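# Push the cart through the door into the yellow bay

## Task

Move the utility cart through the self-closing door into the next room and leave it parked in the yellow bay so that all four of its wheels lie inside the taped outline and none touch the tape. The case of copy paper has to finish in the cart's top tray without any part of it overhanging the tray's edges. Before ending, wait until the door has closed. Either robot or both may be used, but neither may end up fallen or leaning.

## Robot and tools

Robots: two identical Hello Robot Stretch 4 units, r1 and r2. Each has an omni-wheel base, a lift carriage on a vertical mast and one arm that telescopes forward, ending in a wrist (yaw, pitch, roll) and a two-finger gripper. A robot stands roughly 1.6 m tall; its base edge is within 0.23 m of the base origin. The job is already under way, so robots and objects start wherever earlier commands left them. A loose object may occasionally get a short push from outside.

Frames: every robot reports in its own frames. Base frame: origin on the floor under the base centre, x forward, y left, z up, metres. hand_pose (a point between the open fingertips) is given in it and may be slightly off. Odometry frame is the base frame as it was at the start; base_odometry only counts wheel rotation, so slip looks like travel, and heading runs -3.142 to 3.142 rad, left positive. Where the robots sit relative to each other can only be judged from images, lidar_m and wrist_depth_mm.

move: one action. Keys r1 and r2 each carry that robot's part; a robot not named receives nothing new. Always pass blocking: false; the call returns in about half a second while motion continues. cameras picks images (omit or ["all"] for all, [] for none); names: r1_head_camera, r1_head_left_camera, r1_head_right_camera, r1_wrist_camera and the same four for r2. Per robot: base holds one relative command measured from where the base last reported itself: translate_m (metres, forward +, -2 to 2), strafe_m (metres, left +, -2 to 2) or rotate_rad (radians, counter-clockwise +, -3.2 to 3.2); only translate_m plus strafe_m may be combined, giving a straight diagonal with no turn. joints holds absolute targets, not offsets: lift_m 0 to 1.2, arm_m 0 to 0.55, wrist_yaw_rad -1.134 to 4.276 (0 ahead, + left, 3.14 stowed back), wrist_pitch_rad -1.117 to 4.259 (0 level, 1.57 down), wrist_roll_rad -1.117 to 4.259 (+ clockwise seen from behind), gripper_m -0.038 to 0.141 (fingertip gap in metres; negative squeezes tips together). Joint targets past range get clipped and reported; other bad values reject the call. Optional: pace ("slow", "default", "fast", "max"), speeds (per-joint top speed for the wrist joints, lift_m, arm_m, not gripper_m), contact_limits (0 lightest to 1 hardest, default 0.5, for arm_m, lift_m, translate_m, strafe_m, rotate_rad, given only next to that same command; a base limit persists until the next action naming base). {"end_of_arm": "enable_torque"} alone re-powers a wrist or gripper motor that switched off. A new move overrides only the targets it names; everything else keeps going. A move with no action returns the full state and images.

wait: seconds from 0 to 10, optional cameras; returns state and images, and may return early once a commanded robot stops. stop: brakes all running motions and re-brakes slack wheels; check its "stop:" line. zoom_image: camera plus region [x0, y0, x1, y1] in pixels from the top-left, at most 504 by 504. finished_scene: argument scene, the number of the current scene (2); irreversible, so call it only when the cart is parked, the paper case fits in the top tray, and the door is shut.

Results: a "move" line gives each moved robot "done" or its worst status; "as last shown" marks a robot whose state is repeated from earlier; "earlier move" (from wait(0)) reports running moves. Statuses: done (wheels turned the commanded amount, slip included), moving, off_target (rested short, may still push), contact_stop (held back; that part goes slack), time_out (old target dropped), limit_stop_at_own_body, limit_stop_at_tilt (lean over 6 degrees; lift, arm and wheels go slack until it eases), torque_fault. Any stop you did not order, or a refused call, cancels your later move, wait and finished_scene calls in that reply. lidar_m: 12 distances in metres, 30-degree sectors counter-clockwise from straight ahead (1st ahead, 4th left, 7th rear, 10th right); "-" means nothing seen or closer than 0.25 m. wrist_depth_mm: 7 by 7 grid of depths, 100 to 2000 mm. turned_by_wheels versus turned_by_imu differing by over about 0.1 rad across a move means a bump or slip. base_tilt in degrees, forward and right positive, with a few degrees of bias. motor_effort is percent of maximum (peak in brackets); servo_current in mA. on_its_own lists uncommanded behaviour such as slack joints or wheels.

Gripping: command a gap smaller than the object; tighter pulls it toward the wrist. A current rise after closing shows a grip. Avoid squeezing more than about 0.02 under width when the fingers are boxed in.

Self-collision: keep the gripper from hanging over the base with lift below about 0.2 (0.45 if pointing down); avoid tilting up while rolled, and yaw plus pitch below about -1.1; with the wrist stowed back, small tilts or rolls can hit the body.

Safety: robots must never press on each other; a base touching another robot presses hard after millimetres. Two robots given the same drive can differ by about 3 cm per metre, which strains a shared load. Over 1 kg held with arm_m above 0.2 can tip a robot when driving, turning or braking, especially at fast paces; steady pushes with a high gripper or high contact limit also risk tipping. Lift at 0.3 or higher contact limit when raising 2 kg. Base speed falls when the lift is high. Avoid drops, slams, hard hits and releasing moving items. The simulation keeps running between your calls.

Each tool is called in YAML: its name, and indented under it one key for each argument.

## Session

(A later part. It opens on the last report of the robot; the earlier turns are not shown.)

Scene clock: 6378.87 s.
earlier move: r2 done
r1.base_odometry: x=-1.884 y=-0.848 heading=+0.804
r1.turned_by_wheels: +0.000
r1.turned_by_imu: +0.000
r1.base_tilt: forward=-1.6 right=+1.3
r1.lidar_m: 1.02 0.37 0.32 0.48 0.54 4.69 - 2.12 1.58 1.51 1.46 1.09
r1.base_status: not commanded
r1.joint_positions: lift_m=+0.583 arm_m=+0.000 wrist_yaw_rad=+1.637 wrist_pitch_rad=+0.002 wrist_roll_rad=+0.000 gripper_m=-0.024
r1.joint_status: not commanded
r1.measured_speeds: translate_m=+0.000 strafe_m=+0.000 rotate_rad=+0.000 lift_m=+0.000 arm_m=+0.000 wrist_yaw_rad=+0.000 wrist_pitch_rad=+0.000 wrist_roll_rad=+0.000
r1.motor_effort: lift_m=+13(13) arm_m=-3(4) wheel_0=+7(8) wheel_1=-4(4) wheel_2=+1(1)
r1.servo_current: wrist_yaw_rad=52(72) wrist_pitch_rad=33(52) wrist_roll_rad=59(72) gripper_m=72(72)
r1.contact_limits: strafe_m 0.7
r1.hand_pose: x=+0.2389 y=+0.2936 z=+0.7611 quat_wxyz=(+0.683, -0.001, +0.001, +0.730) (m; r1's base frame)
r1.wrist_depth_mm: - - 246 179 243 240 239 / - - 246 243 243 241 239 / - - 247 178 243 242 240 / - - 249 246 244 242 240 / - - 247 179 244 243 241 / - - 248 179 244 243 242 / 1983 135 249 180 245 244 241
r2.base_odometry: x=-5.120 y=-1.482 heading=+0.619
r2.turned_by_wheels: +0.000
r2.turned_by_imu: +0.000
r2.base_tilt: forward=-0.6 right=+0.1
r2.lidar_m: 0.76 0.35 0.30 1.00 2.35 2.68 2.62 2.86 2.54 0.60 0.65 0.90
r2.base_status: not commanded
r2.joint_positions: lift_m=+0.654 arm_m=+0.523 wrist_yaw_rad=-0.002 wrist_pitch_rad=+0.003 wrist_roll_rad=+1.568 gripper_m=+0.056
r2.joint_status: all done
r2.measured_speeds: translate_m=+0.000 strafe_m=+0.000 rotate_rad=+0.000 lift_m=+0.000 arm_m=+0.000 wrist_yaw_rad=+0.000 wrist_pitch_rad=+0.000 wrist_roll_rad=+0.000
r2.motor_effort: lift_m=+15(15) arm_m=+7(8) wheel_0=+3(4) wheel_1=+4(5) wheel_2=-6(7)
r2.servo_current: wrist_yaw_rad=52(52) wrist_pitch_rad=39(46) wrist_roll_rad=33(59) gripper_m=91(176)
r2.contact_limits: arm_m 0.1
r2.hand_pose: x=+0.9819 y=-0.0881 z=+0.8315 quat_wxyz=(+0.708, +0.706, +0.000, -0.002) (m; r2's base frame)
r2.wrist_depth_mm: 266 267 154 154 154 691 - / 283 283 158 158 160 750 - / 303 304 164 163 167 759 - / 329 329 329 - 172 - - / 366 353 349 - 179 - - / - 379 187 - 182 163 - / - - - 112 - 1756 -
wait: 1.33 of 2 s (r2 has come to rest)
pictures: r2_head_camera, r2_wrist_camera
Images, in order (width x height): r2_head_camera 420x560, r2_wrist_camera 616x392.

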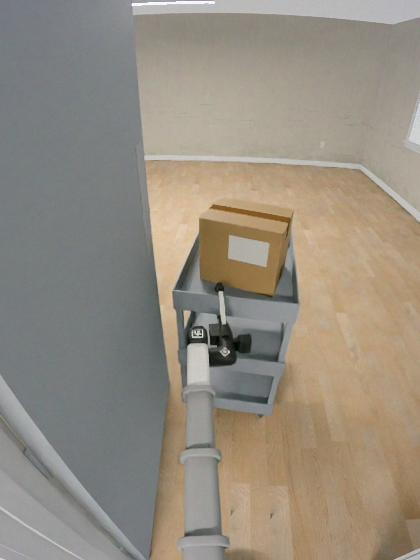

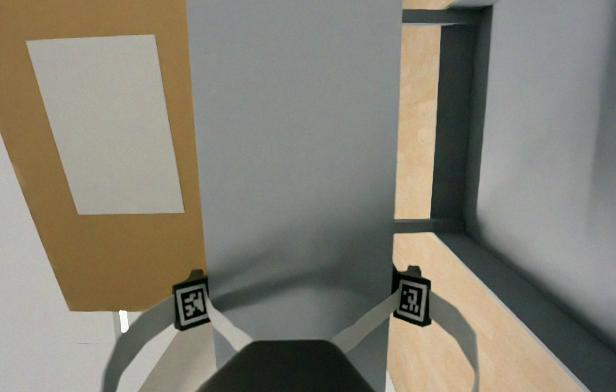

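move:
  blocking: false
  r2: {"base": {"translate_m": -0.08}, "pace": "slow", "contact_limits": {"translate_m": 0.5}}
  cameras: []

wait:
  seconds: 2
  cameras: ["r2_wrist_camera", "r2_head_camera"]

Scene clock: 6388.03 s.
move: r2 moving
r1.base_odometry: x=-1.884 y=-0.848 heading=+0.804
r1.turned_by_wheels: +0.000
r1.turned_by_imu: +0.000
r1.base_tilt: forward=-1.6 right=+1.3
r1.lidar_m: 1.05 0.36 0.33 0.48 0.55 4.72 - 2.11 1.59 1.52 1.44 1.11
r1.base_status: not commanded
r1.joint_positions: lift_m=+0.583 arm_m=+0.000 wrist_yaw_rad=+1.637 wrist_pitch_rad=+0.002 wrist_roll_rad=+0.000 gripper_m=-0.024
r1.joint_status: not commanded
r1.measured_speeds: translate_m=+0.000 strafe_m=+0.000 rotate_rad=+0.000 lift_m=+0.000 arm_m=+0.000 wrist_yaw_rad=+0.000 wrist_pitch_rad=+0.000 wrist_roll_rad=+0.000
r1.motor_effort: lift_m=+13(13) arm_m=-3(4) wheel_0=+7(8) wheel_1=-4(5) wheel_2=+1(1)
r1.servo_current: wrist_yaw_rad=52(59) wrist_pitch_rad=39(46) wrist_roll_rad=59(59) gripper_m=78(78)
r1.contact_limits: strafe_m 0.7
r1.hand_pose: x=+0.2389 y=+0.2936 z=+0.7611 quat_wxyz=(+0.683, -0.001, +0.001, +0.730) (m; r1's base frame)
r1.wrist_depth_mm: - - 246 178 243 240 239 / - - 247 243 243 241 239 / - - 246 178 244 241 239 / - - 248 245 245 242 240 / - - 248 179 244 243 241 / - - 249 179 245 243 241 / 1983 135 248 180 245 242 242
r2.base_odometry: x=-5.130 y=-1.489 heading=+0.619
r2.turned_by_wheels: +0.000
r2.turned_by_imu: +0.000
r2.base_tilt: forward=-0.6 right=+0.1
r2.lidar_m: 0.77 0.35 0.30 1.06 2.40 2.65 2.64 2.87 2.55 0.59 0.62 0.91
r2.base_status: translate_m moving
r2.joint_positions: lift_m=+0.654 arm_m=+0.523 wrist_yaw_rad=-0.001 wrist_pitch_rad=+0.003 wrist_roll_rad=+1.568 gripper_m=+0.056
r2.joint_status: not commanded
r2.measured_speeds: translate_m=-0.048 strafe_m=+0.000 rotate_rad=-0.004 lift_m=+0.000 arm_m=+0.002 wrist_yaw_rad=+0.017 wrist_pitch_rad=+0.000 wrist_roll_rad=+0.002
r2.motor_effort: lift_m=+15(15) arm_m=+4(7) wheel_0=-2(7) wheel_1=-6(6) wheel_2=+12(12)
r2.servo_current: wrist_yaw_rad=39(65) wrist_pitch_rad=39(46) wrist_roll_rad=52(59) gripper_m=98(98)
r2.contact_limits: arm_m 0.1; translate_m 0.5
r2.hand_pose: x=+0.9822 y=-0.0876 z=+0.8314 quat_wxyz=(+0.708, +0.706, +0.001, -0.001) (m; r2's base frame)
r2.wrist_depth_mm: 272 273 160 161 160 - - / 289 291 287 - 168 750 - / 312 312 312 - 175 778 - / 342 338 336 - 182 - - / - 366 366 - 189 - - / - 392 189 - 191 - - / - - - 112 - 1708 -
pictures: none
No camera images: "cameras" was empty.

Scene clock: 6389.60 s.
earlier move: r2 done
r1.base_odometry: x=-1.884 y=-0.848 heading=+0.804
r1.turned_by_wheels: +0.000
r1.turned_by_imu: +0.000
r1.base_tilt: forward=-1.6 right=+1.2
r1.lidar_m: 1.04 0.33 0.31 0.47 0.53 4.69 - 2.15 1.57 1.53 1.45 1.07
r1.base_status: not commanded
r1.joint_positions: lift_m=+0.583 arm_m=+0.000 wrist_yaw_rad=+1.637 wrist_pitch_rad=+0.002 wrist_roll_rad=+0.000 gripper_m=-0.024
r1.joint_status: not commanded
r1.measured_speeds: translate_m=+0.000 strafe_m=+0.000 rotate_rad=+0.000 lift_m=+0.000 arm_m=+0.000 wrist_yaw_rad=+0.000 wrist_pitch_rad=+0.000 wrist_roll_rad=+0.000
r1.motor_effort: lift_m=+13(13) arm_m=-4(4) wheel_0=+7(8) wheel_1=-4(5) wheel_2=+1(1)
r1.servo_current: wrist_yaw_rad=46(72) wrist_pitch_rad=39(52) wrist_roll_rad=39(65) gripper_m=72(78)
r1.contact_limits: strafe_m 0.7
r1.hand_pose: x=+0.2389 y=+0.2936 z=+0.7611 quat_wxyz=(+0.683, -0.001, +0.001, +0.730) (m; r1's base frame)
r1.wrist_depth_mm: - - 246 179 243 240 238 / - - 247 244 243 241 239 / - - 247 178 243 241 240 / 473 - 249 245 245 242 241 / - - 249 179 245 242 241 / - - 248 180 244 243 241 / 500 142 249 180 245 242 242
r2.base_odometry: x=-5.185 y=-1.529 heading=+0.621
r2.turned_by_wheels: +0.001
r2.turned_by_imu: +0.002
r2.base_tilt: forward=-0.6 right=+0.1
r2.lidar_m: 0.77 0.37 0.33 1.53 2.39 2.61 2.55 2.78 2.49 0.62 0.62 0.91
r2.base_status: done
r2.joint_positions: lift_m=+0.654 arm_m=+0.523 wrist_yaw_rad=+0.006 wrist_pitch_rad=+0.003 wrist_roll_rad=+1.569 gripper_m=+0.056
r2.joint_status: not commanded
r2.measured_speeds: translate_m=+0.000 strafe_m=+0.000 rotate_rad=+0.000 lift_m=+0.000 arm_m=+0.000 wrist_yaw_rad=+0.000 wrist_pitch_rad=+0.000 wrist_roll_rad=+0.000
r2.motor_effort: lift_m=+16(16) arm_m=+1(7) wheel_0=+4(10) wheel_1=+0(9) wheel_2=+12(17)
r2.servo_current: wrist_yaw_rad=59(65) wrist_pitch_rad=39(52) wrist_roll_rad=46(59) gripper_m=91(104)
r2.contact_limits: arm_m 0.1; translate_m 0.5
r2.hand_pose: x=+0.9828 y=-0.0855 z=+0.8314 quat_wxyz=(+0.708, +0.706, +0.003, +0.001) (m; r2's base frame)
r2.wrist_depth_mm: 274 279 165 164 167 741 - / 293 296 297 - 174 759 - / 315 317 317 - 768 759 - / 345 340 343 - 186 - - / - 368 368 - 193 - - / - 392 189 - 195 - - / - - - 112 - 1708 -
wait: 1.57 of 2 s (r2 has come to rest)
pictures: r2_head_camera, r2_wrist_camera
Images, in order (width x height): r2_head_camera 420x560, r2_wrist_camera 616x392.

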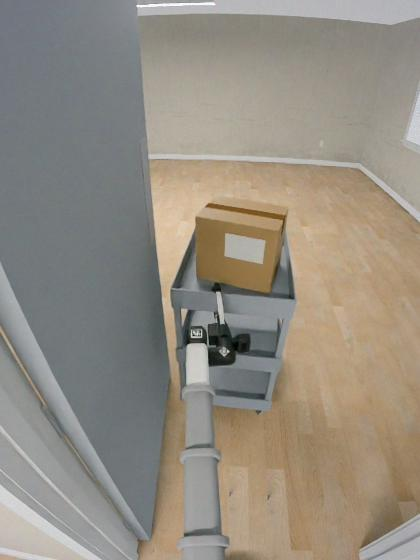

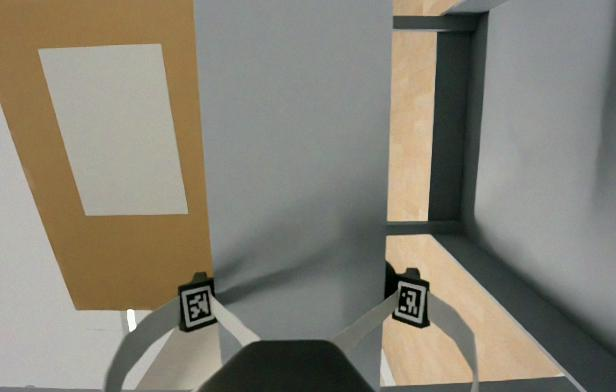

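move:
  blocking: false
  r2: {"joints": {"gripper_m": 0.03}}
  cameras: []

wait:
  seconds: 1
  cameras: ["r2_wrist_camera"]

Scene clock: 6395.40 s.
move: r2 moving
r1.base_odometry: x=-1.884 y=-0.848 heading=+0.804
r1.turned_by_wheels: +0.000
r1.turned_by_imu: +0.000
r1.base_tilt: forward=-1.6 right=+1.3
r1.lidar_m: 1.03 0.35 0.33 0.47 0.54 4.68 - 2.12 1.58 1.52 1.44 1.07
r1.base_status: not commanded
r1.joint_positions: lift_m=+0.583 arm_m=+0.000 wrist_yaw_rad=+1.637 wrist_pitch_rad=+0.002 wrist_roll_rad=+0.000 gripper_m=-0.024
r1.joint_status: not commanded
r1.measured_speeds: translate_m=+0.000 strafe_m=+0.000 rotate_rad=+0.000 lift_m=+0.000 arm_m=+0.000 wrist_yaw_rad=+0.000 wrist_pitch_rad=+0.000 wrist_roll_rad=+0.000
r1.motor_effort: lift_m=+13(13) arm_m=-4(4) wheel_0=+7(8) wheel_1=-4(4) wheel_2=+0(1)
r1.servo_current: wrist_yaw_rad=52(59) wrist_pitch_rad=33(46) wrist_roll_rad=26(65) gripper_m=72(72)
r1.contact_limits: strafe_m 0.7
r1.hand_pose: x=+0.2389 y=+0.2936 z=+0.7611 quat_wxyz=(+0.683, -0.001, +0.001, +0.730) (m; r1's base frame)
r1.wrist_depth_mm: - - 246 179 242 241 239 / - - 247 244 243 241 239 / - - 247 178 243 242 240 / 473 - 248 245 244 242 241 / - - 248 179 244 243 241 / - - 248 180 244 242 241 / 1708 142 249 180 246 243 242
r2.base_odometry: x=-5.185 y=-1.529 heading=+0.621
r2.turned_by_wheels: +0.000
r2.turned_by_imu: +0.001
r2.base_tilt: forward=-0.7 right=+0.1
r2.lidar_m: 0.74 0.35 0.35 1.50 2.37 2.60 2.57 2.79 2.53 0.62 0.62 0.89
r2.base_status: not commanded
r2.joint_positions: lift_m=+0.654 arm_m=+0.523 wrist_yaw_rad=+0.006 wrist_pitch_rad=+0.003 wrist_roll_rad=+1.569 gripper_m=+0.038
r2.joint_status: gripper_m moving
r2.measured_speeds: translate_m=+0.000 strafe_m=+0.000 rotate_rad=+0.000 lift_m=+0.000 arm_m=+0.000 wrist_yaw_rad=+0.000 wrist_pitch_rad=+0.000 wrist_roll_rad=+0.001
r2.motor_effort: lift_m=+16(16) arm_m=-3(4) wheel_0=+4(4) wheel_1=-1(1) wheel_2=+12(12)
r2.servo_current: wrist_yaw_rad=65(65) wrist_pitch_rad=39(46) wrist_roll_rad=52(59) gripper_m=241(267)
r2.contact_limits: arm_m 0.1; translate_m 0.5
r2.hand_pose: x=+0.9828 y=-0.0855 z=+0.8314 quat_wxyz=(+0.708, +0.706, +0.003, +0.001) (m; r2's base frame)
r2.wrist_depth_mm: 272 274 162 162 163 741 - / 290 290 285 - 170 750 - / 309 310 312 - 176 - - / 338 334 336 - 182 - - / 375 364 370 - 188 - - / - 387 188 - 190 166 - / - - - 112 - 1576 -
pictures: none
No camera images: "cameras" was empty.

Scene clock: 6395.90 s.
earlier move: r2 done
r1.base_odometry: x=-1.884 y=-0.848 heading=+0.804
r1.turned_by_wheels: +0.000
r1.turned_by_imu: +0.000
r1.base_tilt: forward=-1.6 right=+1.3
r1.lidar_m: 1.04 0.33 0.32 0.47 0.50 4.65 - 2.14 1.58 1.51 1.47 1.10
r1.base_status: not commanded
r1.joint_positions: lift_m=+0.583 arm_m=+0.000 wrist_yaw_rad=+1.637 wrist_pitch_rad=+0.002 wrist_roll_rad=+0.000 gripper_m=-0.024
r1.joint_status: not commanded
r1.measured_speeds: translate_m=+0.000 strafe_m=+0.000 rotate_rad=+0.000 lift_m=+0.000 arm_m=+0.000 wrist_yaw_rad=+0.000 wrist_pitch_rad=+0.000 wrist_roll_rad=+0.000
r1.motor_effort: lift_m=+13(13) arm_m=-3(4) wheel_0=+7(8) wheel_1=-4(4) wheel_2=+1(1)
r1.servo_current: wrist_yaw_rad=39(59) wrist_pitch_rad=46(46) wrist_roll_rad=59(65) gripper_m=72(78)
r1.contact_limits: strafe_m 0.7
r1.hand_pose: x=+0.2389 y=+0.2936 z=+0.7611 quat_wxyz=(+0.683, -0.001, +0.001, +0.730) (m; r1's base frame)
r1.wrist_depth_mm: - - 246 178 243 240 238 / - - 247 243 243 240 239 / - - 247 179 243 242 239 / 469 - 248 245 245 242 240 / - - 249 179 245 243 241 / - - 248 180 245 243 241 / 1708 142 249 180 246 243 242
r2.base_odometry: x=-5.185 y=-1.529 heading=+0.621
r2.turned_by_wheels: +0.000
r2.turned_by_imu: +0.000
r2.base_tilt: forward=-0.7 right=+0.1
r2.lidar_m: 0.76 0.36 0.34 1.51 2.37 2.62 2.55 2.80 2.53 0.64 0.63 0.91
r2.base_status: not commanded
r2.joint_positions: lift_m=+0.654 arm_m=+0.523 wrist_yaw_rad=+0.006 wrist_pitch_rad=+0.003 wrist_roll_rad=+1.569 gripper_m=+0.031
r2.joint_status: all done
r2.measured_speeds: translate_m=+0.000 strafe_m=+0.000 rotate_rad=+0.000 lift_m=+0.000 arm_m=+0.000 wrist_yaw_rad=+0.000 wrist_pitch_rad=+0.000 wrist_roll_rad=+0.000
r2.motor_effort: lift_m=+16(16) arm_m=-3(4) wheel_0=+4(4) wheel_1=+0(1) wheel_2=+12(12)
r2.servo_current: wrist_yaw_rad=59(65) wrist_pitch_rad=39(46) wrist_roll_rad=46(59) gripper_m=137(267)
r2.contact_limits: arm_m 0.1; translate_m 0.5
r2.hand_pose: x=+0.9828 y=-0.0855 z=+0.8314 quat_wxyz=(+0.708, +0.706, +0.003, +0.001) (m; r2's base frame)
r2.wrist_depth_mm: 270 272 160 160 160 741 - / 285 289 164 - 167 741 - / 307 309 - - 173 - - / 334 330 334 - 179 - - / 370 359 - - 186 - - / - 379 187 - 183 158 - / - - - 112 - 1808 -
wait: 0.50 of 1 s (r2 has come to rest)
pictures: r2_wrist_camera
Images, in order (width x height): r2_wrist_camera 616x392.

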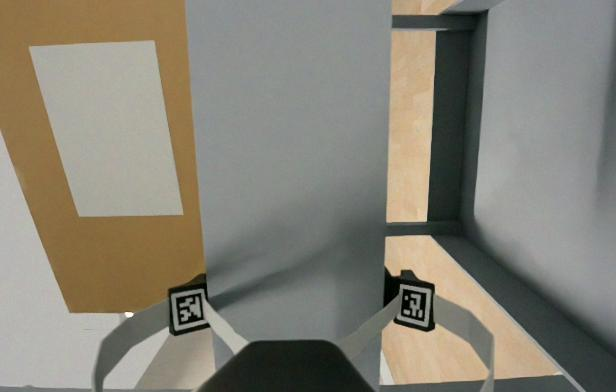

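move:
  blocking: false
  r2: {"base": {"translate_m": -0.2}, "pace": "slow", "contact_limits": {"translate_m": 0.5}}
  cameras: []

wait:
  seconds: 3.5
  cameras: ["r2_wrist_camera", "r2_head_camera"]

Scene clock: 6400.30 s.
move: r2 moving
r1.base_odometry: x=-1.884 y=-0.848 heading=+0.804
r1.turned_by_wheels: +0.000
r1.turned_by_imu: +0.000
r1.base_tilt: forward=-1.6 right=+1.3
r1.lidar_m: 1.05 0.32 0.32 0.46 0.53 4.69 - 2.15 1.57 1.51 1.48 1.09
r1.base_status: not commanded
r1.joint_positions: lift_m=+0.583 arm_m=+0.000 wrist_yaw_rad=+1.637 wrist_pitch_rad=+0.002 wrist_roll_rad=+0.000 gripper_m=-0.024
r1.joint_status: not commanded
r1.measured_speeds: translate_m=+0.000 strafe_m=+0.000 rotate_rad=+0.000 lift_m=+0.000 arm_m=+0.000 wrist_yaw_rad=+0.000 wrist_pitch_rad=+0.000 wrist_roll_rad=+0.000
r1.motor_effort: lift_m=+13(13) arm_m=-4(4) wheel_0=+7(8) wheel_1=-4(5) wheel_2=+1(1)
r1.servo_current: wrist_yaw_rad=46(59) wrist_pitch_rad=33(46) wrist_roll_rad=46(78) gripper_m=59(72)
r1.contact_limits: strafe_m 0.7
r1.hand_pose: x=+0.2389 y=+0.2936 z=+0.7611 quat_wxyz=(+0.683, -0.001, +0.001, +0.730) (m; r1's base frame)
r1.wrist_depth_mm: - - 246 178 243 241 238 / - - 247 244 242 241 239 / - - 247 178 243 241 240 / 466 - 247 245 245 242 240 / - - 248 179 244 243 242 / - - 248 180 244 242 242 / 1708 142 249 180 245 242 242
r2.base_odometry: x=-5.195 y=-1.536 heading=+0.622
r2.turned_by_wheels: +0.001
r2.turned_by_imu: +0.002
r2.base_tilt: forward=-0.6 right=+0.1
r2.lidar_m: 0.75 0.36 0.37 1.62 2.41 2.61 2.56 2.78 2.54 0.64 0.60 0.92
r2.base_status: translate_m moving
r2.joint_positions: lift_m=+0.654 arm_m=+0.523 wrist_yaw_rad=+0.007 wrist_pitch_rad=+0.003 wrist_roll_rad=+1.569 gripper_m=+0.031
r2.joint_status: not commanded
r2.measured_speeds: translate_m=-0.049 strafe_m=+0.000 rotate_rad=-0.001 lift_m=+0.000 arm_m=+0.000 wrist_yaw_rad=+0.001 wrist_pitch_rad=+0.000 wrist_roll_rad=+0.000
r2.motor_effort: lift_m=+16(16) arm_m=-3(4) wheel_0=+0(4) wheel_1=-2(3) wheel_2=+18(18)
r2.servo_current: wrist_yaw_rad=72(72) wrist_pitch_rad=39(46) wrist_roll_rad=46(59) gripper_m=130(137)
r2.contact_limits: arm_m 0.1; translate_m 0.5
r2.hand_pose: x=+0.9829 y=-0.0855 z=+0.8314 quat_wxyz=(+0.708, +0.706, +0.003, +0.001) (m; r2's base frame)
r2.wrist_depth_mm: 270 272 160 161 161 732 - / 286 290 164 - 168 759 - / 306 309 - - 173 - - / 336 332 336 - 179 - - / 370 357 - - 186 - - / - 377 187 - 183 157 - / - - - 112 - 1863 -
pictures: none
No camera images: "cameras" was empty.

Scene clock: 6403.07 s.
earlier move: r2 done
r1.base_odometry: x=-1.884 y=-0.848 heading=+0.804
r1.turned_by_wheels: +0.000
r1.turned_by_imu: +0.000
r1.base_tilt: forward=-1.6 right=+1.3
r1.lidar_m: 1.03 0.32 0.32 0.40 3.36 4.69 - 2.13 1.58 1.52 1.46 1.08
r1.base_status: not commanded
r1.joint_positions: lift_m=+0.583 arm_m=+0.000 wrist_yaw_rad=+1.637 wrist_pitch_rad=+0.002 wrist_roll_rad=+0.000 gripper_m=-0.024
r1.joint_status: not commanded
r1.measured_speeds: translate_m=+0.000 strafe_m=+0.000 rotate_rad=+0.000 lift_m=+0.000 arm_m=+0.000 wrist_yaw_rad=+0.000 wrist_pitch_rad=+0.000 wrist_roll_rad=+0.000
r1.motor_effort: lift_m=+13(13) arm_m=-3(4) wheel_0=+7(8) wheel_1=-4(5) wheel_2=+1(1)
r1.servo_current: wrist_yaw_rad=39(65) wrist_pitch_rad=46(52) wrist_roll_rad=59(78) gripper_m=72(78)
r1.contact_limits: strafe_m 0.7
r1.hand_pose: x=+0.2389 y=+0.2936 z=+0.7611 quat_wxyz=(+0.683, -0.001, +0.001, +0.730) (m; r1's base frame)
r1.wrist_depth_mm: - - 247 179 243 240 239 / - - 247 244 243 241 239 / - - 248 179 243 242 240 / - - 248 245 243 241 241 / - - 248 179 244 243 241 / - - 248 179 245 243 241 / 1983 1756 248 180 246 243 242
r2.base_odometry: x=-5.348 y=-1.645 heading=+0.622
r2.turned_by_wheels: +0.000
r2.turned_by_imu: +0.002
r2.base_tilt: forward=-0.7 right=+0.0
r2.lidar_m: 0.79 0.51 0.68 2.22 2.40 2.40 2.35 2.59 2.50 1.11 0.68 0.94
r2.base_status: done
r2.joint_positions: lift_m=+0.654 arm_m=+0.523 wrist_yaw_rad=+0.007 wrist_pitch_rad=+0.003 wrist_roll_rad=+1.569 gripper_m=+0.031
r2.joint_status: not commanded
r2.measured_speeds: translate_m=+0.000 strafe_m=+0.000 rotate_rad=+0.000 lift_m=+0.000 arm_m=+0.000 wrist_yaw_rad=+0.000 wrist_pitch_rad=+0.000 wrist_roll_rad=+0.000
r2.motor_effort: lift_m=+16(17) arm_m=-3(4) wheel_0=+3(8) wheel_1=-2(5) wheel_2=+14(20)
r2.servo_current: wrist_yaw_rad=52(72) wrist_pitch_rad=46(52) wrist_roll_rad=52(59) gripper_m=130(143)
r2.contact_limits: arm_m 0.1; translate_m 0.5
r2.hand_pose: x=+0.9829 y=-0.0855 z=+0.8314 quat_wxyz=(+0.708, +0.706, +0.003, +0.001) (m; r2's base frame)
r2.wrist_depth_mm: 294 293 296 - - 627 - / 303 303 307 - 185 - - / 319 319 319 - 186 - - / 336 334 334 - 189 - - / 359 351 353 - 191 - - / - 364 187 - 185 - - / 661 634 676 112 - - -
wait: 2.77 of 3.5 s (r2 has come to rest)
pictures: r2_head_camera, r2_wrist_camera
Images, in order (width x height): r2_head_camera 420x560, r2_wrist_camera 616x392.

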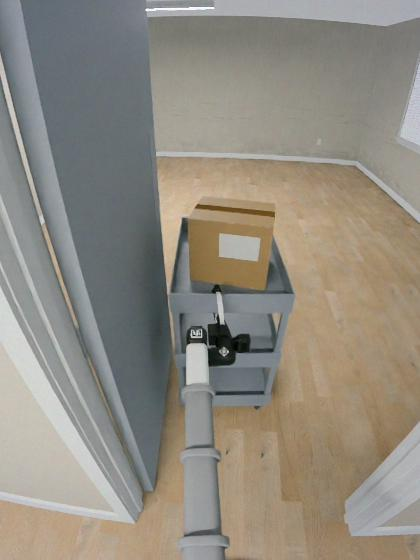

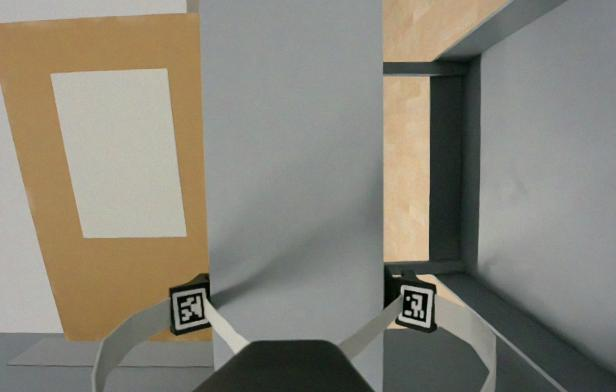

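move:
  blocking: false
  r2: {"base": {"translate_m": -0.25, "strafe_m": -0.015}, "pace": "slow", "contact_limits": {"translate_m": 0.5}}
  cameras: []

wait:
  seconds: 4
  cameras: ["r2_wrist_camera", "r2_head_camera"]

Scene clock: 6420.20 s.
move: r2 moving
r1.base_odometry: x=-1.884 y=-0.848 heading=+0.804
r1.turned_by_wheels: +0.000
r1.turned_by_imu: +0.000
r1.base_tilt: forward=-1.6 right=+1.3
r1.lidar_m: 1.03 0.34 0.31 0.41 3.36 4.71 - 2.13 1.56 1.50 1.44 1.10
r1.base_status: not commanded
r1.joint_positions: lift_m=+0.583 arm_m=+0.000 wrist_yaw_rad=+1.637 wrist_pitch_rad=+0.002 wrist_roll_rad=+0.000 gripper_m=-0.024
r1.joint_status: not commanded
r1.measured_speeds: translate_m=+0.000 strafe_m=+0.000 rotate_rad=+0.000 lift_m=+0.000 arm_m=+0.000 wrist_yaw_rad=+0.000 wrist_pitch_rad=+0.000 wrist_roll_rad=+0.000
r1.motor_effort: lift_m=+13(13) arm_m=-3(4) wheel_0=+8(8) wheel_1=-4(4) wheel_2=+1(1)
r1.servo_current: wrist_yaw_rad=46(65) wrist_pitch_rad=39(46) wrist_roll_rad=39(59) gripper_m=72(72)
r1.contact_limits: strafe_m 0.7
r1.hand_pose: x=+0.2389 y=+0.2936 z=+0.7611 quat_wxyz=(+0.683, -0.001, +0.001, +0.730) (m; r1's base frame)
r1.wrist_depth_mm: - - 246 179 242 241 239 / - - 247 244 243 241 239 / - - 247 178 243 241 240 / - - 248 245 245 242 241 / - - 248 179 245 241 241 / - - 248 180 244 243 241 / 1921 1708 248 180 246 243 242
r2.base_odometry: x=-5.357 y=-1.653 heading=+0.623
r2.turned_by_wheels: +0.001
r2.turned_by_imu: +0.002
r2.base_tilt: forward=-0.6 right=+0.0
r2.lidar_m: 0.77 0.50 0.67 2.21 2.40 2.36 2.35 2.56 2.51 1.13 0.67 0.96
r2.base_status: translate_m moving; strafe_m moving
r2.joint_positions: lift_m=+0.654 arm_m=+0.523 wrist_yaw_rad=+0.007 wrist_pitch_rad=+0.003 wrist_roll_rad=+1.569 gripper_m=+0.031
r2.joint_status: not commanded
r2.measured_speeds: translate_m=-0.049 strafe_m=-0.003 rotate_rad=+0.002 lift_m=+0.000 arm_m=+0.000 wrist_yaw_rad=+0.000 wrist_pitch_rad=+0.000 wrist_roll_rad=+0.000
r2.motor_effort: lift_m=+16(16) arm_m=-3(4) wheel_0=+3(5) wheel_1=-3(6) wheel_2=+18(20)
r2.servo_current: wrist_yaw_rad=52(59) wrist_pitch_rad=46(46) wrist_roll_rad=33(52) gripper_m=124(130)
r2.contact_limits: arm_m 0.1; translate_m 0.5
r2.hand_pose: x=+0.9829 y=-0.0855 z=+0.8314 quat_wxyz=(+0.708, +0.706, +0.003, +0.001) (m; r2's base frame)
r2.wrist_depth_mm: 294 296 297 - - 661 - / 303 307 306 - 185 - - / 317 319 320 - 187 - - / 336 334 336 - 189 - - / 355 351 353 - 191 - - / - 362 187 - 184 - - / 661 384 - 112 - - -
pictures: none
No camera images: "cameras" was empty.

Scene clock: 6423.47 s.
earlier move: r2 done
r1.base_odometry: x=-1.884 y=-0.848 heading=+0.804
r1.turned_by_wheels: +0.000
r1.turned_by_imu: +0.000
r1.base_tilt: forward=-1.6 right=+1.2
r1.lidar_m: 1.04 0.34 0.31 3.18 3.36 4.75 - 2.15 1.59 1.52 1.47 1.08
r1.base_status: not commanded
r1.joint_positions: lift_m=+0.583 arm_m=+0.000 wrist_yaw_rad=+1.637 wrist_pitch_rad=+0.002 wrist_roll_rad=+0.000 gripper_m=-0.024
r1.joint_status: not commanded
r1.measured_speeds: translate_m=+0.000 strafe_m=+0.000 rotate_rad=+0.000 lift_m=+0.000 arm_m=+0.000 wrist_yaw_rad=+0.000 wrist_pitch_rad=+0.000 wrist_roll_rad=+0.000
r1.motor_effort: lift_m=+13(13) arm_m=-4(4) wheel_0=+8(8) wheel_1=-4(4) wheel_2=+1(1)
r1.servo_current: wrist_yaw_rad=39(72) wrist_pitch_rad=46(52) wrist_roll_rad=59(72) gripper_m=72(78)
r1.contact_limits: strafe_m 0.7
r1.hand_pose: x=+0.2389 y=+0.2936 z=+0.7611 quat_wxyz=(+0.683, -0.001, +0.001, +0.730) (m; r1's base frame)
r1.wrist_depth_mm: - - 246 179 243 241 239 / - - 246 243 243 241 240 / - - 247 179 243 242 240 / - - 248 245 244 242 240 / - - 248 179 245 242 241 / - - 248 179 244 243 241 / 1983 1708 249 180 246 244 243
r2.base_odometry: x=-5.542 y=-1.803 heading=+0.623
r2.turned_by_wheels: +0.000
r2.turned_by_imu: +0.003
r2.base_tilt: forward=-0.7 right=+0.0
r2.lidar_m: 0.84 0.71 1.09 2.27 2.49 2.15 2.11 2.30 2.44 1.76 0.81 0.86
r2.base_status: done
r2.joint_positions: lift_m=+0.654 arm_m=+0.523 wrist_yaw_rad=+0.007 wrist_pitch_rad=+0.003 wrist_roll_rad=+1.569 gripper_m=+0.031
r2.joint_status: not commanded
r2.measured_speeds: translate_m=+0.000 strafe_m=+0.000 rotate_rad=+0.000 lift_m=+0.000 arm_m=+0.000 wrist_yaw_rad=+0.000 wrist_pitch_rad=+0.000 wrist_roll_rad=+0.000
r2.motor_effort: lift_m=+16(17) arm_m=-4(4) wheel_0=+5(8) wheel_1=+0(6) wheel_2=+14(20)
r2.servo_current: wrist_yaw_rad=46(65) wrist_pitch_rad=46(52) wrist_roll_rad=52(65) gripper_m=130(137)
r2.contact_limits: arm_m 0.1; translate_m 0.5
r2.hand_pose: x=+0.9829 y=-0.0855 z=+0.8314 quat_wxyz=(+0.708, +0.707, +0.004, +0.001) (m; r2's base frame)
r2.wrist_depth_mm: - - - - - 1661 439 / 325 325 327 - - 640 - / 334 332 334 - - 798 - / 342 340 342 - 820 - - / 349 347 351 - 809 - - / 357 353 187 - 183 159 - / 362 364 366 112 - - -
wait: 3.27 of 4 s (r2 has come to rest)
pictures: r2_head_camera, r2_wrist_camera
Images, in order (width x height): r2_head_camera 420x560, r2_wrist_camera 616x392.

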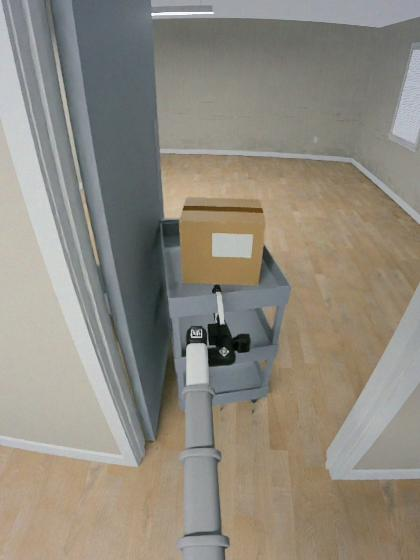

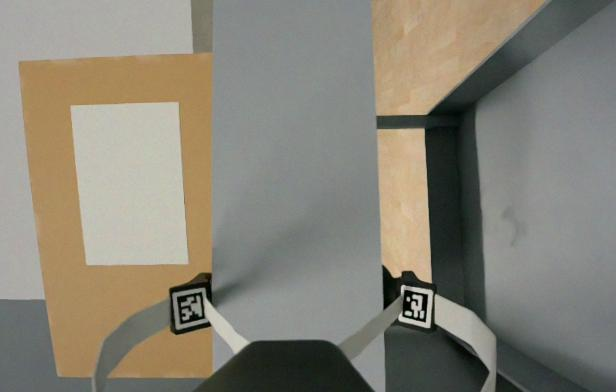

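move:
  blocking: false
  r2: {"base": {"translate_m": -0.06, "strafe_m": -0.08}, "pace": "slow", "contact_limits": {"strafe_m": 0.6}}
  cameras: []

wait:
  seconds: 3
  cameras: ["r2_wrist_camera", "r2_head_camera"]

Scene clock: 6493.80 s.
move: r2 moving
r1.base_odometry: x=-1.884 y=-0.848 heading=+0.804
r1.turned_by_wheels: +0.000
r1.turned_by_imu: +0.000
r1.base_tilt: forward=-1.6 right=+1.3
r1.lidar_m: 1.04 0.31 0.32 3.17 3.34 4.71 - 2.12 1.56 1.50 1.50 1.08
r1.base_status: not commanded
r1.joint_positions: lift_m=+0.583 arm_m=+0.000 wrist_yaw_rad=+1.637 wrist_pitch_rad=+0.002 wrist_roll_rad=+0.000 gripper_m=-0.024
r1.joint_status: not commanded
r1.measured_speeds: translate_m=+0.000 strafe_m=+0.000 rotate_rad=+0.000 lift_m=+0.000 arm_m=+0.000 wrist_yaw_rad=+0.000 wrist_pitch_rad=+0.000 wrist_roll_rad=+0.000
r1.motor_effort: lift_m=+13(13) arm_m=-3(4) wheel_0=+7(7) wheel_1=-4(4) wheel_2=+1(1)
r1.servo_current: wrist_yaw_rad=33(59) wrist_pitch_rad=39(46) wrist_roll_rad=59(59) gripper_m=65(72)
r1.contact_limits: strafe_m 0.7
r1.hand_pose: x=+0.2389 y=+0.2936 z=+0.7611 quat_wxyz=(+0.683, -0.001, +0.001, +0.730) (m; r1's base frame)
r1.wrist_depth_mm: - - 246 179 243 241 239 / - - 246 243 243 240 240 / - - 247 179 244 242 240 / - - 247 244 243 242 241 / - - 248 179 243 243 241 / - - 248 180 244 243 242 / 1983 1708 248 179 245 243 242
r2.base_odometry: x=-5.542 y=-1.815 heading=+0.626
r2.turned_by_wheels: +0.003
r2.turned_by_imu: +0.004
r2.base_tilt: forward=-0.6 right=+0.1
r2.lidar_m: 0.87 0.75 1.07 2.28 2.48 2.17 2.12 2.32 2.43 1.77 0.83 0.82
r2.base_status: translate_m moving; strafe_m moving
r2.joint_positions: lift_m=+0.654 arm_m=+0.523 wrist_yaw_rad=+0.010 wrist_pitch_rad=+0.003 wrist_roll_rad=+1.569 gripper_m=+0.031
r2.joint_status: not commanded
r2.measured_speeds: translate_m=-0.029 strafe_m=-0.040 rotate_rad=+0.003 lift_m=+0.000 arm_m=+0.000 wrist_yaw_rad=+0.023 wrist_pitch_rad=+0.000 wrist_roll_rad=+0.000
r2.motor_effort: lift_m=+16(17) arm_m=-4(4) wheel_0=+20(20) wheel_1=-3(5) wheel_2=+21(21)
r2.servo_current: wrist_yaw_rad=72(72) wrist_pitch_rad=46(46) wrist_roll_rad=52(59) gripper_m=130(130)
r2.contact_limits: arm_m 0.1; strafe_m 0.6
r2.hand_pose: x=+0.9831 y=-0.0846 z=+0.8314 quat_wxyz=(+0.708, +0.707, +0.005, +0.002) (m; r2's base frame)
r2.wrist_depth_mm: - - - - - 1661 445 / 324 325 325 - - 699 - / 334 332 334 - 831 809 - / 340 342 340 - 809 - - / 351 345 351 - 809 - - / 357 355 189 - 184 159 - / - 364 366 112 - - -
pictures: none
No camera images: "cameras" was empty.

Scene clock: 6495.57 s.
earlier move: r2 done
r1.base_odometry: x=-1.884 y=-0.848 heading=+0.804
r1.turned_by_wheels: +0.000
r1.turned_by_imu: +0.000
r1.base_tilt: forward=-1.6 right=+1.3
r1.lidar_m: 1.05 0.36 0.31 3.17 3.35 4.70 - 2.11 1.56 1.52 1.45 1.10
r1.base_status: not commanded
r1.joint_positions: lift_m=+0.583 arm_m=+0.000 wrist_yaw_rad=+1.637 wrist_pitch_rad=+0.002 wrist_roll_rad=+0.000 gripper_m=-0.024
r1.joint_status: not commanded
r1.measured_speeds: translate_m=+0.000 strafe_m=+0.000 rotate_rad=+0.000 lift_m=+0.000 arm_m=+0.000 wrist_yaw_rad=+0.000 wrist_pitch_rad=+0.000 wrist_roll_rad=+0.000
r1.motor_effort: lift_m=+13(13) arm_m=-4(4) wheel_0=+7(8) wheel_1=-4(4) wheel_2=+1(1)
r1.servo_current: wrist_yaw_rad=65(72) wrist_pitch_rad=33(46) wrist_roll_rad=52(65) gripper_m=65(72)
r1.contact_limits: strafe_m 0.7
r1.hand_pose: x=+0.2389 y=+0.2936 z=+0.7611 quat_wxyz=(+0.683, -0.001, +0.001, +0.730) (m; r1's base frame)
r1.wrist_depth_mm: - - 246 179 242 241 239 / - - 247 244 243 241 240 / - - 246 179 244 242 240 / - - 248 245 245 242 241 / - - 248 179 244 242 241 / - - 248 179 245 243 242 / 1983 1756 248 180 245 243 242
r2.base_odometry: x=-5.543 y=-1.902 heading=+0.625
r2.turned_by_wheels: -0.001
r2.turned_by_imu: +0.000
r2.base_tilt: forward=-0.7 right=+0.0
r2.lidar_m: 0.90 0.80 1.17 2.36 2.56 2.10 2.07 2.26 2.35 1.85 0.89 0.81
r2.base_status: done
r2.joint_positions: lift_m=+0.654 arm_m=+0.523 wrist_yaw_rad=+0.011 wrist_pitch_rad=+0.003 wrist_roll_rad=+1.569 gripper_m=+0.031
r2.joint_status: not commanded
r2.measured_speeds: translate_m=+0.000 strafe_m=+0.000 rotate_rad=+0.000 lift_m=+0.000 arm_m=+0.000 wrist_yaw_rad=+0.000 wrist_pitch_rad=+0.000 wrist_roll_rad=+0.000
r2.motor_effort: lift_m=+16(17) arm_m=-4(4) wheel_0=+13(20) wheel_1=-1(5) wheel_2=+11(23)
r2.servo_current: wrist_yaw_rad=59(78) wrist_pitch_rad=33(52) wrist_roll_rad=33(65) gripper_m=117(130)
r2.contact_limits: arm_m 0.1; strafe_m 0.6
r2.hand_pose: x=+0.9832 y=-0.0843 z=+0.8314 quat_wxyz=(+0.708, +0.707, +0.005, +0.003) (m; r2's base frame)
r2.wrist_depth_mm: - - - - - 1618 421 / - 347 345 - - 1661 - / 343 345 349 - 831 768 - / 347 345 347 - 831 831 - / 347 349 347 - 207 - - / 345 349 187 - 186 158 - / 349 349 351 112 - - -
wait: 1.77 of 3 s (r2 has come to rest)
pictures: r2_head_camera, r2_wrist_camera
Images, in order (width x height): r2_head_camera 420x560, r2_wrist_camera 616x392.

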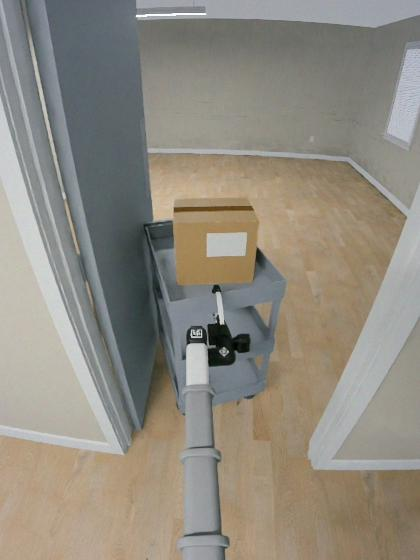

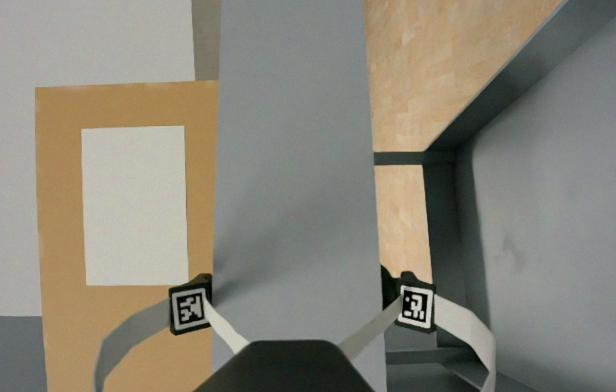

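move:
  blocking: false
  cameras: ["r2_head_camera", "r2_wrist_camera", "r1_head_camera"]

Scene clock: 6516.57 s.
r1.base_odometry: x=-1.884 y=-0.848 heading=+0.804
r1.turned_by_wheels: +0.000
r1.turned_by_imu: +0.000
r1.base_tilt: forward=-1.6 right=+1.2
r1.lidar_m: 1.04 0.36 0.33 3.17 3.35 4.70 - 2.12 1.58 1.51 1.48 1.08
r1.base_status: not commanded
r1.joint_positions: lift_m=+0.583 arm_m=+0.000 wrist_yaw_rad=+1.637 wrist_pitch_rad=+0.002 wrist_roll_rad=+0.000 gripper_m=-0.024
r1.joint_status: not commanded
r1.measured_speeds: translate_m=+0.000 strafe_m=+0.000 rotate_rad=+0.000 lift_m=+0.000 arm_m=+0.000 wrist_yaw_rad=+0.000 wrist_pitch_rad=+0.000 wrist_roll_rad=+0.000
r1.motor_effort: lift_m=+13(13) arm_m=-4(4) wheel_0=+7(8) wheel_1=-4(4) wheel_2=+0(1)
r1.servo_current: wrist_yaw_rad=59(72) wrist_pitch_rad=39(46) wrist_roll_rad=39(65) gripper_m=72(72)
r1.contact_limits: strafe_m 0.7
r1.hand_pose: x=+0.2389 y=+0.2936 z=+0.7611 quat_wxyz=(+0.683, -0.001, +0.001, +0.730) (m; r1's base frame)
r1.wrist_depth_mm: - - 246 179 242 240 238 / - - 246 244 242 241 240 / - - 247 179 243 242 240 / - - 248 245 244 242 241 / - - 248 179 244 243 241 / - - 248 180 244 243 241 / 1921 1708 248 180 245 243 242
r2.base_odometry: x=-5.543 y=-1.902 heading=+0.625
r2.turned_by_wheels: +0.000
r2.turned_by_imu: +0.000
r2.base_tilt: forward=-0.7 right=+0.1
r2.lidar_m: 0.89 0.81 1.14 2.34 2.57 2.09 2.07 2.24 2.37 1.85 0.89 0.81
r2.base_status: done
r2.joint_positions: lift_m=+0.654 arm_m=+0.523 wrist_yaw_rad=+0.011 wrist_pitch_rad=+0.003 wrist_roll_rad=+1.569 gripper_m=+0.031
r2.joint_status: not commanded
r2.measured_speeds: translate_m=+0.000 strafe_m=+0.000 rotate_rad=+0.000 lift_m=+0.000 arm_m=+0.000 wrist_yaw_rad=+0.000 wrist_pitch_rad=+0.000 wrist_roll_rad=+0.000
r2.motor_effort: lift_m=+16(17) arm_m=-4(4) wheel_0=+13(20) wheel_1=-1(5) wheel_2=+11(23)
r2.servo_current: wrist_yaw_rad=59(78) wrist_pitch_rad=46(52) wrist_roll_rad=46(65) gripper_m=124(130)
r2.contact_limits: arm_m 0.1; strafe_m 0.6
r2.hand_pose: x=+0.9832 y=-0.0843 z=+0.8314 quat_wxyz=(+0.708, +0.707, +0.005, +0.003) (m; r2's base frame)
r2.wrist_depth_mm: - - - - - 1618 424 / - 347 349 - - 1618 - / 347 345 347 - 831 759 - / 347 347 347 - 820 831 - / 345 349 349 - 207 - - / 349 349 187 - 185 158 - / 351 349 351 112 - - -
pictures: r1_head_camera, r2_head_camera, r2_wrist_camera
Images, in order (width x height): r1_head_camera 420x560, r2_head_camera 420x560, r2_wrist_camera 616x392.

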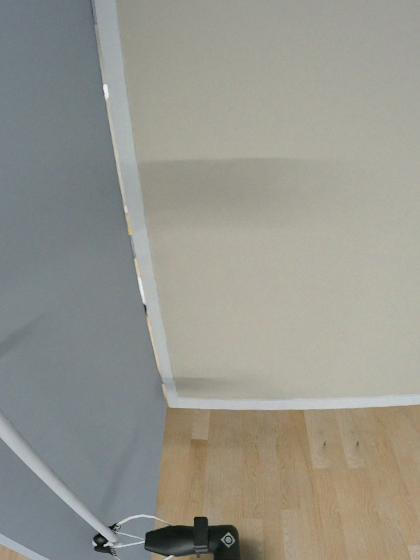

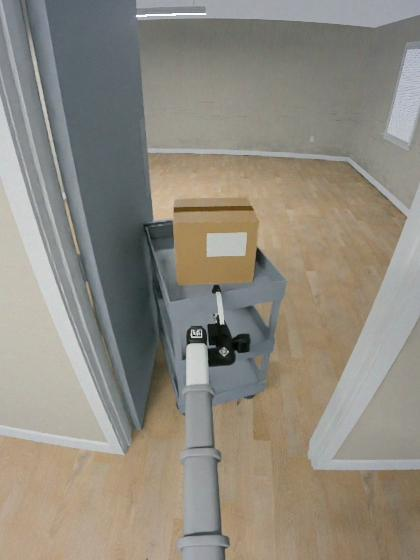

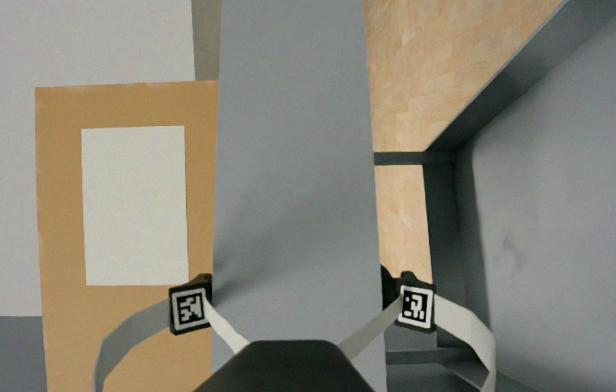

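zoom_image:
  camera: "r2_head_camera"
  region: [110, 190, 310, 430]

Scaled by 2.100 from the camera's 420x560 image, which has a finer 1200x1600 frame.

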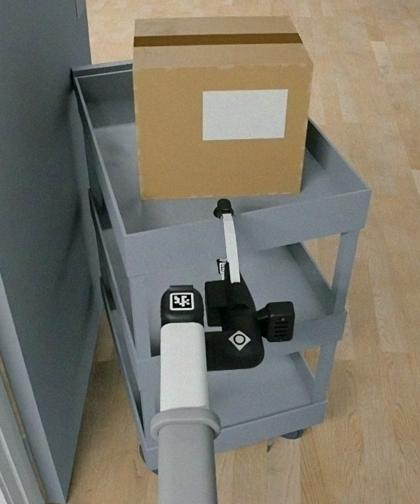

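zoom_image:
  camera: "r2_head_camera"
  region: [110, 160, 190, 260]

move:
  blocking: false
  cameras: ["r2_head_left_camera", "r2_head_right_camera", "r1_head_right_camera", "r1_head_left_camera"]

Scaled by 5.040 from the camera's 420x560 image, which has a finer 1200x1600 frame.

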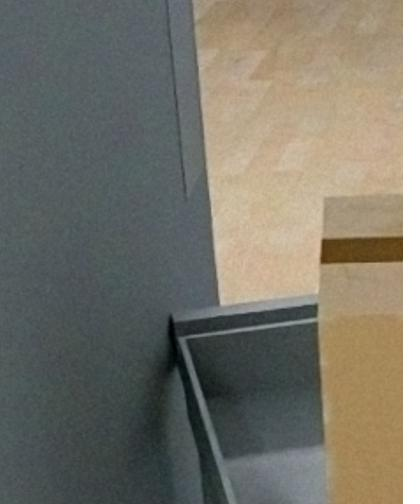

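Scene clock: 6577.10 s.
r1.base_odometry: x=-1.884 y=-0.848 heading=+0.804
r1.turned_by_wheels: +0.000
r1.turned_by_imu: +0.000
r1.base_tilt: forward=-1.6 right=+1.3
r1.lidar_m: 1.02 0.35 0.30 3.17 3.32 4.69 - 2.13 1.60 1.51 1.47 1.08
r1.base_status: not commanded
r1.joint_positions: lift_m=+0.583 arm_m=+0.000 wrist_yaw_rad=+1.637 wrist_pitch_rad=+0.002 wrist_roll_rad=+0.000 gripper_m=-0.024
r1.joint_status: not commanded
r1.measured_speeds: translate_m=+0.000 strafe_m=+0.000 rotate_rad=+0.000 lift_m=+0.000 arm_m=+0.000 wrist_yaw_rad=+0.000 wrist_pitch_rad=+0.000 wrist_roll_rad=+0.000
r1.motor_effort: lift_m=+13(13) arm_m=-3(4) wheel_0=+7(8) wheel_1=-4(4) wheel_2=+1(1)
r1.servo_current: wrist_yaw_rad=39(72) wrist_pitch_rad=39(46) wrist_roll_rad=52(65) gripper_m=65(72)
r1.contact_limits: strafe_m 0.7
r1.hand_pose: x=+0.2389 y=+0.2936 z=+0.7611 quat_wxyz=(+0.683, -0.001, +0.001, +0.730) (m; r1's base frame)
r1.wrist_depth_mm: - - 246 179 243 241 239 / - - 247 244 243 241 240 / - - 247 179 244 242 240 / - - 248 245 243 241 240 / - - 247 179 245 243 241 / - - 249 179 245 243 242 / 1921 1756 248 179 246 244 242
r2.base_odometry: x=-5.543 y=-1.902 heading=+0.625
r2.turned_by_wheels: +0.000
r2.turned_by_imu: +0.000
r2.base_tilt: forward=-0.7 right=+0.0
r2.lidar_m: 0.85 0.81 1.16 2.35 2.57 2.11 2.04 2.25 2.32 1.86 0.88 0.82
r2.base_status: done
r2.joint_positions: lift_m=+0.654 arm_m=+0.523 wrist_yaw_rad=+0.011 wrist_pitch_rad=+0.003 wrist_roll_rad=+1.569 gripper_m=+0.031
r2.joint_status: not commanded
r2.measured_speeds: translate_m=+0.000 strafe_m=+0.000 rotate_rad=+0.000 lift_m=+0.000 arm_m=+0.000 wrist_yaw_rad=+0.000 wrist_pitch_rad=+0.000 wrist_roll_rad=+0.000
r2.motor_effort: lift_m=+16(17) arm_m=-4(4) wheel_0=+14(20) wheel_1=-1(5) wheel_2=+11(23)
r2.servo_current: wrist_yaw_rad=65(78) wrist_pitch_rad=39(52) wrist_roll_rad=46(65) gripper_m=124(130)
r2.contact_limits: arm_m 0.1; strafe_m 0.6
r2.hand_pose: x=+0.9832 y=-0.0843 z=+0.8314 quat_wxyz=(+0.708, +0.707, +0.005, +0.003) (m; r2's base frame)
r2.wrist_depth_mm: - - - - - 1661 424 / - 347 345 - - 1618 - / 345 347 349 - 831 768 - / 347 347 347 - 842 820 - / 347 347 349 - 206 - - / 347 347 187 - 186 159 - / 349 351 349 112 - - -
pictures: r1_head_left_camera, r1_head_right_camera, r2_head_left_camera, r2_head_right_camera
Images, in order (width x height): r1_head_left_camera 420x672, r1_head_right_camera 420x672, r2_head_left_camera 420x672, r2_head_right_camera 420x672.

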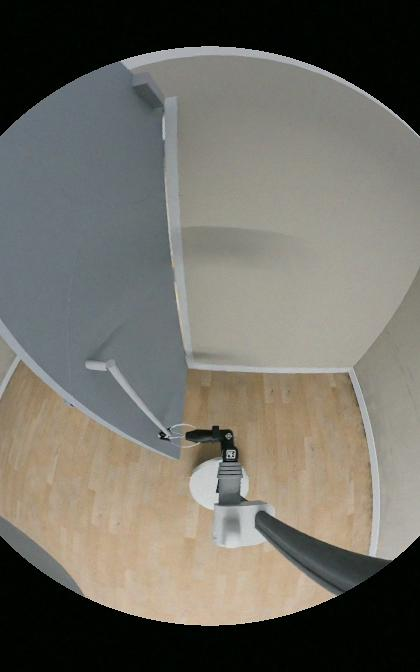

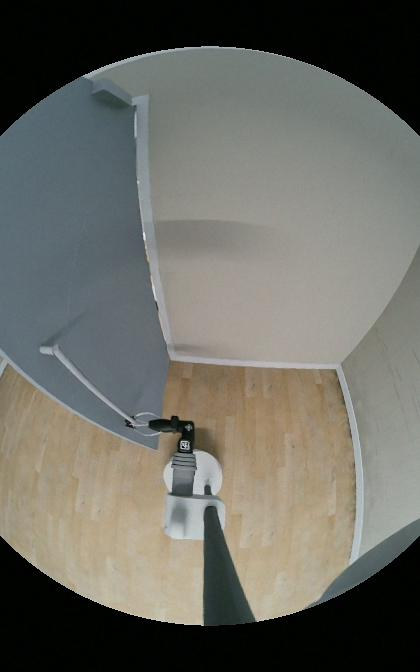

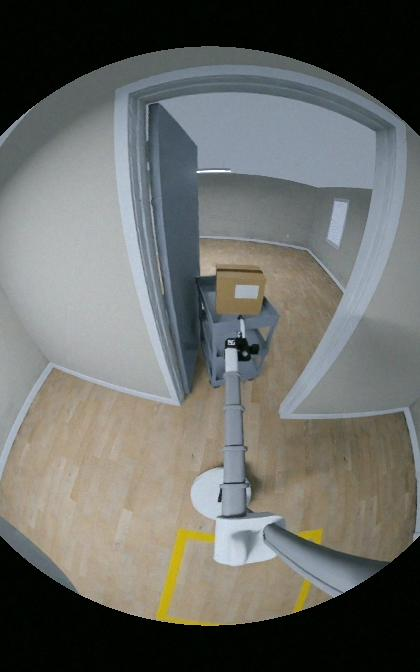

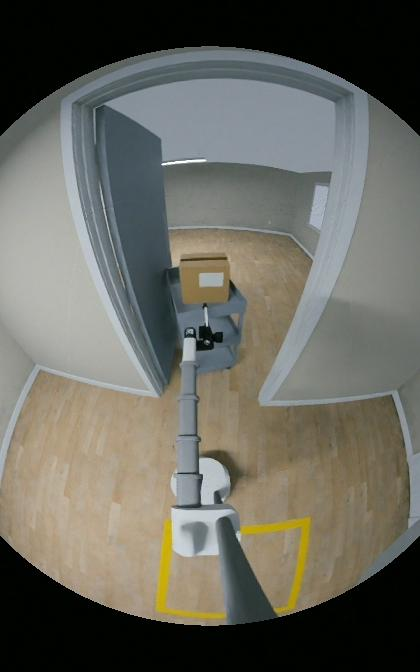

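move:
  blocking: false
  r2: {"base": {"translate_m": -0.2, "strafe_m": -0.01}, "pace": "slow"}
  cameras: []

wait:
  seconds: 4
  cameras: ["r2_head_camera", "r2_wrist_camera"]

zoom_image:
  camera: "r2_head_camera"
  region: [110, 160, 310, 400]

Scene clock: 6603.80 s.
move: r2 moving
r1.base_odometry: x=-1.884 y=-0.848 heading=+0.804
r1.turned_by_wheels: +0.000
r1.turned_by_imu: +0.000
r1.base_tilt: forward=-1.6 right=+1.3
r1.lidar_m: 1.04 0.32 0.30 3.18 3.35 4.69 - 2.14 1.57 1.51 1.48 1.06
r1.base_status: not commanded
r1.joint_positions: lift_m=+0.583 arm_m=+0.000 wrist_yaw_rad=+1.637 wrist_pitch_rad=+0.002 wrist_roll_rad=+0.000 gripper_m=-0.024
r1.joint_status: not commanded
r1.measured_speeds: translate_m=+0.000 strafe_m=+0.000 rotate_rad=+0.000 lift_m=+0.000 arm_m=+0.000 wrist_yaw_rad=+0.000 wrist_pitch_rad=+0.000 wrist_roll_rad=+0.000
r1.motor_effort: lift_m=+13(13) arm_m=-4(4) wheel_0=+7(7) wheel_1=-4(4) wheel_2=+1(1)
r1.servo_current: wrist_yaw_rad=59(59) wrist_pitch_rad=46(46) wrist_roll_rad=46(59) gripper_m=72(72)
r1.contact_limits: strafe_m 0.7
r1.hand_pose: x=+0.2389 y=+0.2936 z=+0.7611 quat_wxyz=(+0.683, -0.001, +0.001, +0.730) (m; r1's base frame)
r1.wrist_depth_mm: - - 246 179 243 240 239 / - - 246 244 243 241 239 / - - 248 179 243 242 240 / - - 248 245 243 242 242 / - - 248 179 244 243 241 / - - 248 179 244 243 241 / 1921 1708 248 179 246 243 242
r2.base_odometry: x=-5.553 y=-1.910 heading=+0.625
r2.turned_by_wheels: +0.000
r2.turned_by_imu: +0.000
r2.base_tilt: forward=-0.6 right=+0.1
r2.lidar_m: 0.88 0.83 1.18 2.35 2.57 2.10 2.04 2.24 2.34 1.87 0.89 0.83
r2.base_status: translate_m moving; strafe_m moving
r2.joint_positions: lift_m=+0.654 arm_m=+0.523 wrist_yaw_rad=+0.009 wrist_pitch_rad=+0.003 wrist_roll_rad=+1.569 gripper_m=+0.031
r2.joint_status: not commanded
r2.measured_speeds: translate_m=-0.050 strafe_m=-0.003 rotate_rad=-0.008 lift_m=+0.000 arm_m=+0.000 wrist_yaw_rad=-0.028 wrist_pitch_rad=+0.000 wrist_roll_rad=+0.001
r2.motor_effort: lift_m=+16(16) arm_m=-4(4) wheel_0=-5(11) wheel_1=-7(7) wheel_2=+13(18)
r2.servo_current: wrist_yaw_rad=46(78) wrist_pitch_rad=39(46) wrist_roll_rad=46(52) gripper_m=117(124)
r2.contact_limits: arm_m 0.1
r2.hand_pose: x=+0.9831 y=-0.0847 z=+0.8314 quat_wxyz=(+0.708, +0.707, +0.004, +0.002) (m; r2's base frame)
r2.wrist_depth_mm: - - - - - 1661 421 / - - - - - 1661 492 / 349 347 351 - - 683 - / 349 351 351 - 842 831 - / 349 347 349 - 205 - - / 347 347 189 - 183 159 - / 349 349 351 112 - 732 -
pictures: none
No camera images: "cameras" was empty.

Scene clock: 6606.57 s.
earlier move: r2 done
r1.base_odometry: x=-1.884 y=-0.848 heading=+0.804
r1.turned_by_wheels: +0.000
r1.turned_by_imu: +0.000
r1.base_tilt: forward=-1.6 right=+1.3
r1.lidar_m: 1.05 0.36 0.31 3.18 3.32 4.71 - 2.15 1.56 1.50 1.49 1.08
r1.base_status: not commanded
r1.joint_positions: lift_m=+0.583 arm_m=+0.000 wrist_yaw_rad=+1.637 wrist_pitch_rad=+0.002 wrist_roll_rad=+0.000 gripper_m=-0.024
r1.joint_status: not commanded
r1.measured_speeds: translate_m=+0.000 strafe_m=+0.000 rotate_rad=+0.000 lift_m=+0.000 arm_m=+0.000 wrist_yaw_rad=+0.000 wrist_pitch_rad=+0.000 wrist_roll_rad=+0.000
r1.motor_effort: lift_m=+13(13) arm_m=-4(4) wheel_0=+7(8) wheel_1=-4(4) wheel_2=+1(1)
r1.servo_current: wrist_yaw_rad=33(65) wrist_pitch_rad=46(52) wrist_roll_rad=59(72) gripper_m=72(78)
r1.contact_limits: strafe_m 0.7
r1.hand_pose: x=+0.2389 y=+0.2936 z=+0.7611 quat_wxyz=(+0.683, -0.001, +0.001, +0.730) (m; r1's base frame)
r1.wrist_depth_mm: - - 246 178 242 240 238 / - - 246 244 243 240 239 / - - 247 179 243 242 240 / - - 248 245 245 242 241 / - - 248 179 244 242 241 / - - 248 179 245 243 241 / 1921 1708 249 180 246 243 241
r2.base_odometry: x=-5.700 y=-2.027 heading=+0.624
r2.turned_by_wheels: -0.001
r2.turned_by_imu: -0.003
r2.base_tilt: forward=-0.7 right=+0.1
r2.lidar_m: 0.87 1.01 1.43 2.37 2.44 1.91 1.88 2.04 2.32 2.28 1.14 0.97
r2.base_status: done
r2.joint_positions: lift_m=+0.654 arm_m=+0.523 wrist_yaw_rad=-0.002 wrist_pitch_rad=+0.003 wrist_roll_rad=+1.570 gripper_m=+0.031
r2.joint_status: not commanded
r2.measured_speeds: translate_m=+0.000 strafe_m=+0.000 rotate_rad=+0.000 lift_m=+0.000 arm_m=+0.000 wrist_yaw_rad=+0.000 wrist_pitch_rad=+0.000 wrist_roll_rad=+0.000
r2.motor_effort: lift_m=+17(17) arm_m=-4(4) wheel_0=-11(18) wheel_1=-9(13) wheel_2=+0(18)
r2.servo_current: wrist_yaw_rad=46(78) wrist_pitch_rad=39(46) wrist_roll_rad=52(59) gripper_m=117(130)
r2.contact_limits: arm_m 0.1
r2.hand_pose: x=+0.9821 y=-0.0881 z=+0.8314 quat_wxyz=(+0.707, +0.707, +0.000, -0.002) (m; r2's base frame)
r2.wrist_depth_mm: - - - 252 - 1618 421 / - - - - - 1661 462 / - 362 364 - - 699 - / 362 357 357 - 842 820 - / 351 351 353 - 208 - - / 347 347 191 - 184 159 - / 342 342 342 112 - 699 -
wait: 2.77 of 4 s (r2 has come to rest)
pictures: r2_head_camera, r2_wrist_camera
Images, in order (width x height): r2_head_camera 420x560, r2_wrist_camera 616x392.

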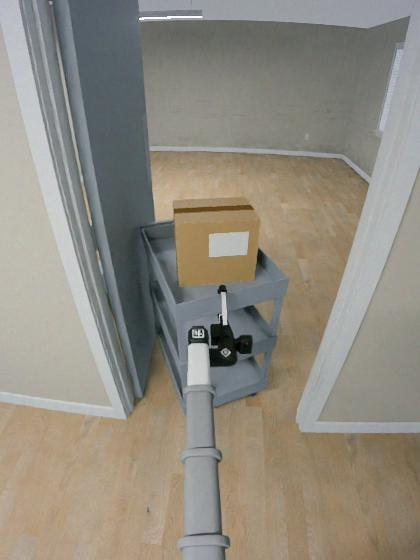

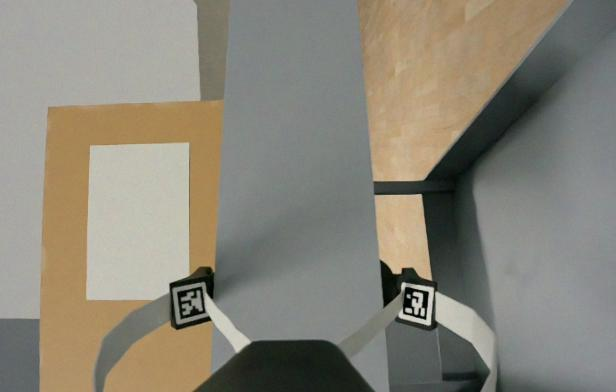

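Scaled by 2.100 from the camera's 420x560 image, which has a finer 1200x1600 frame.

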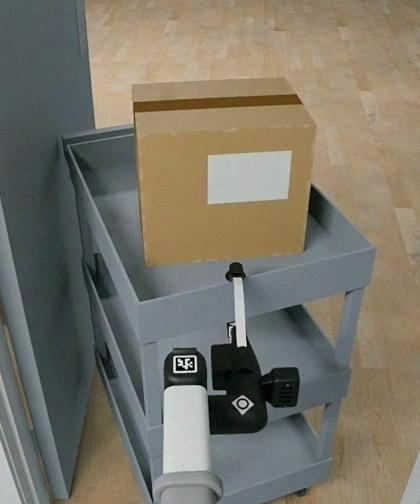

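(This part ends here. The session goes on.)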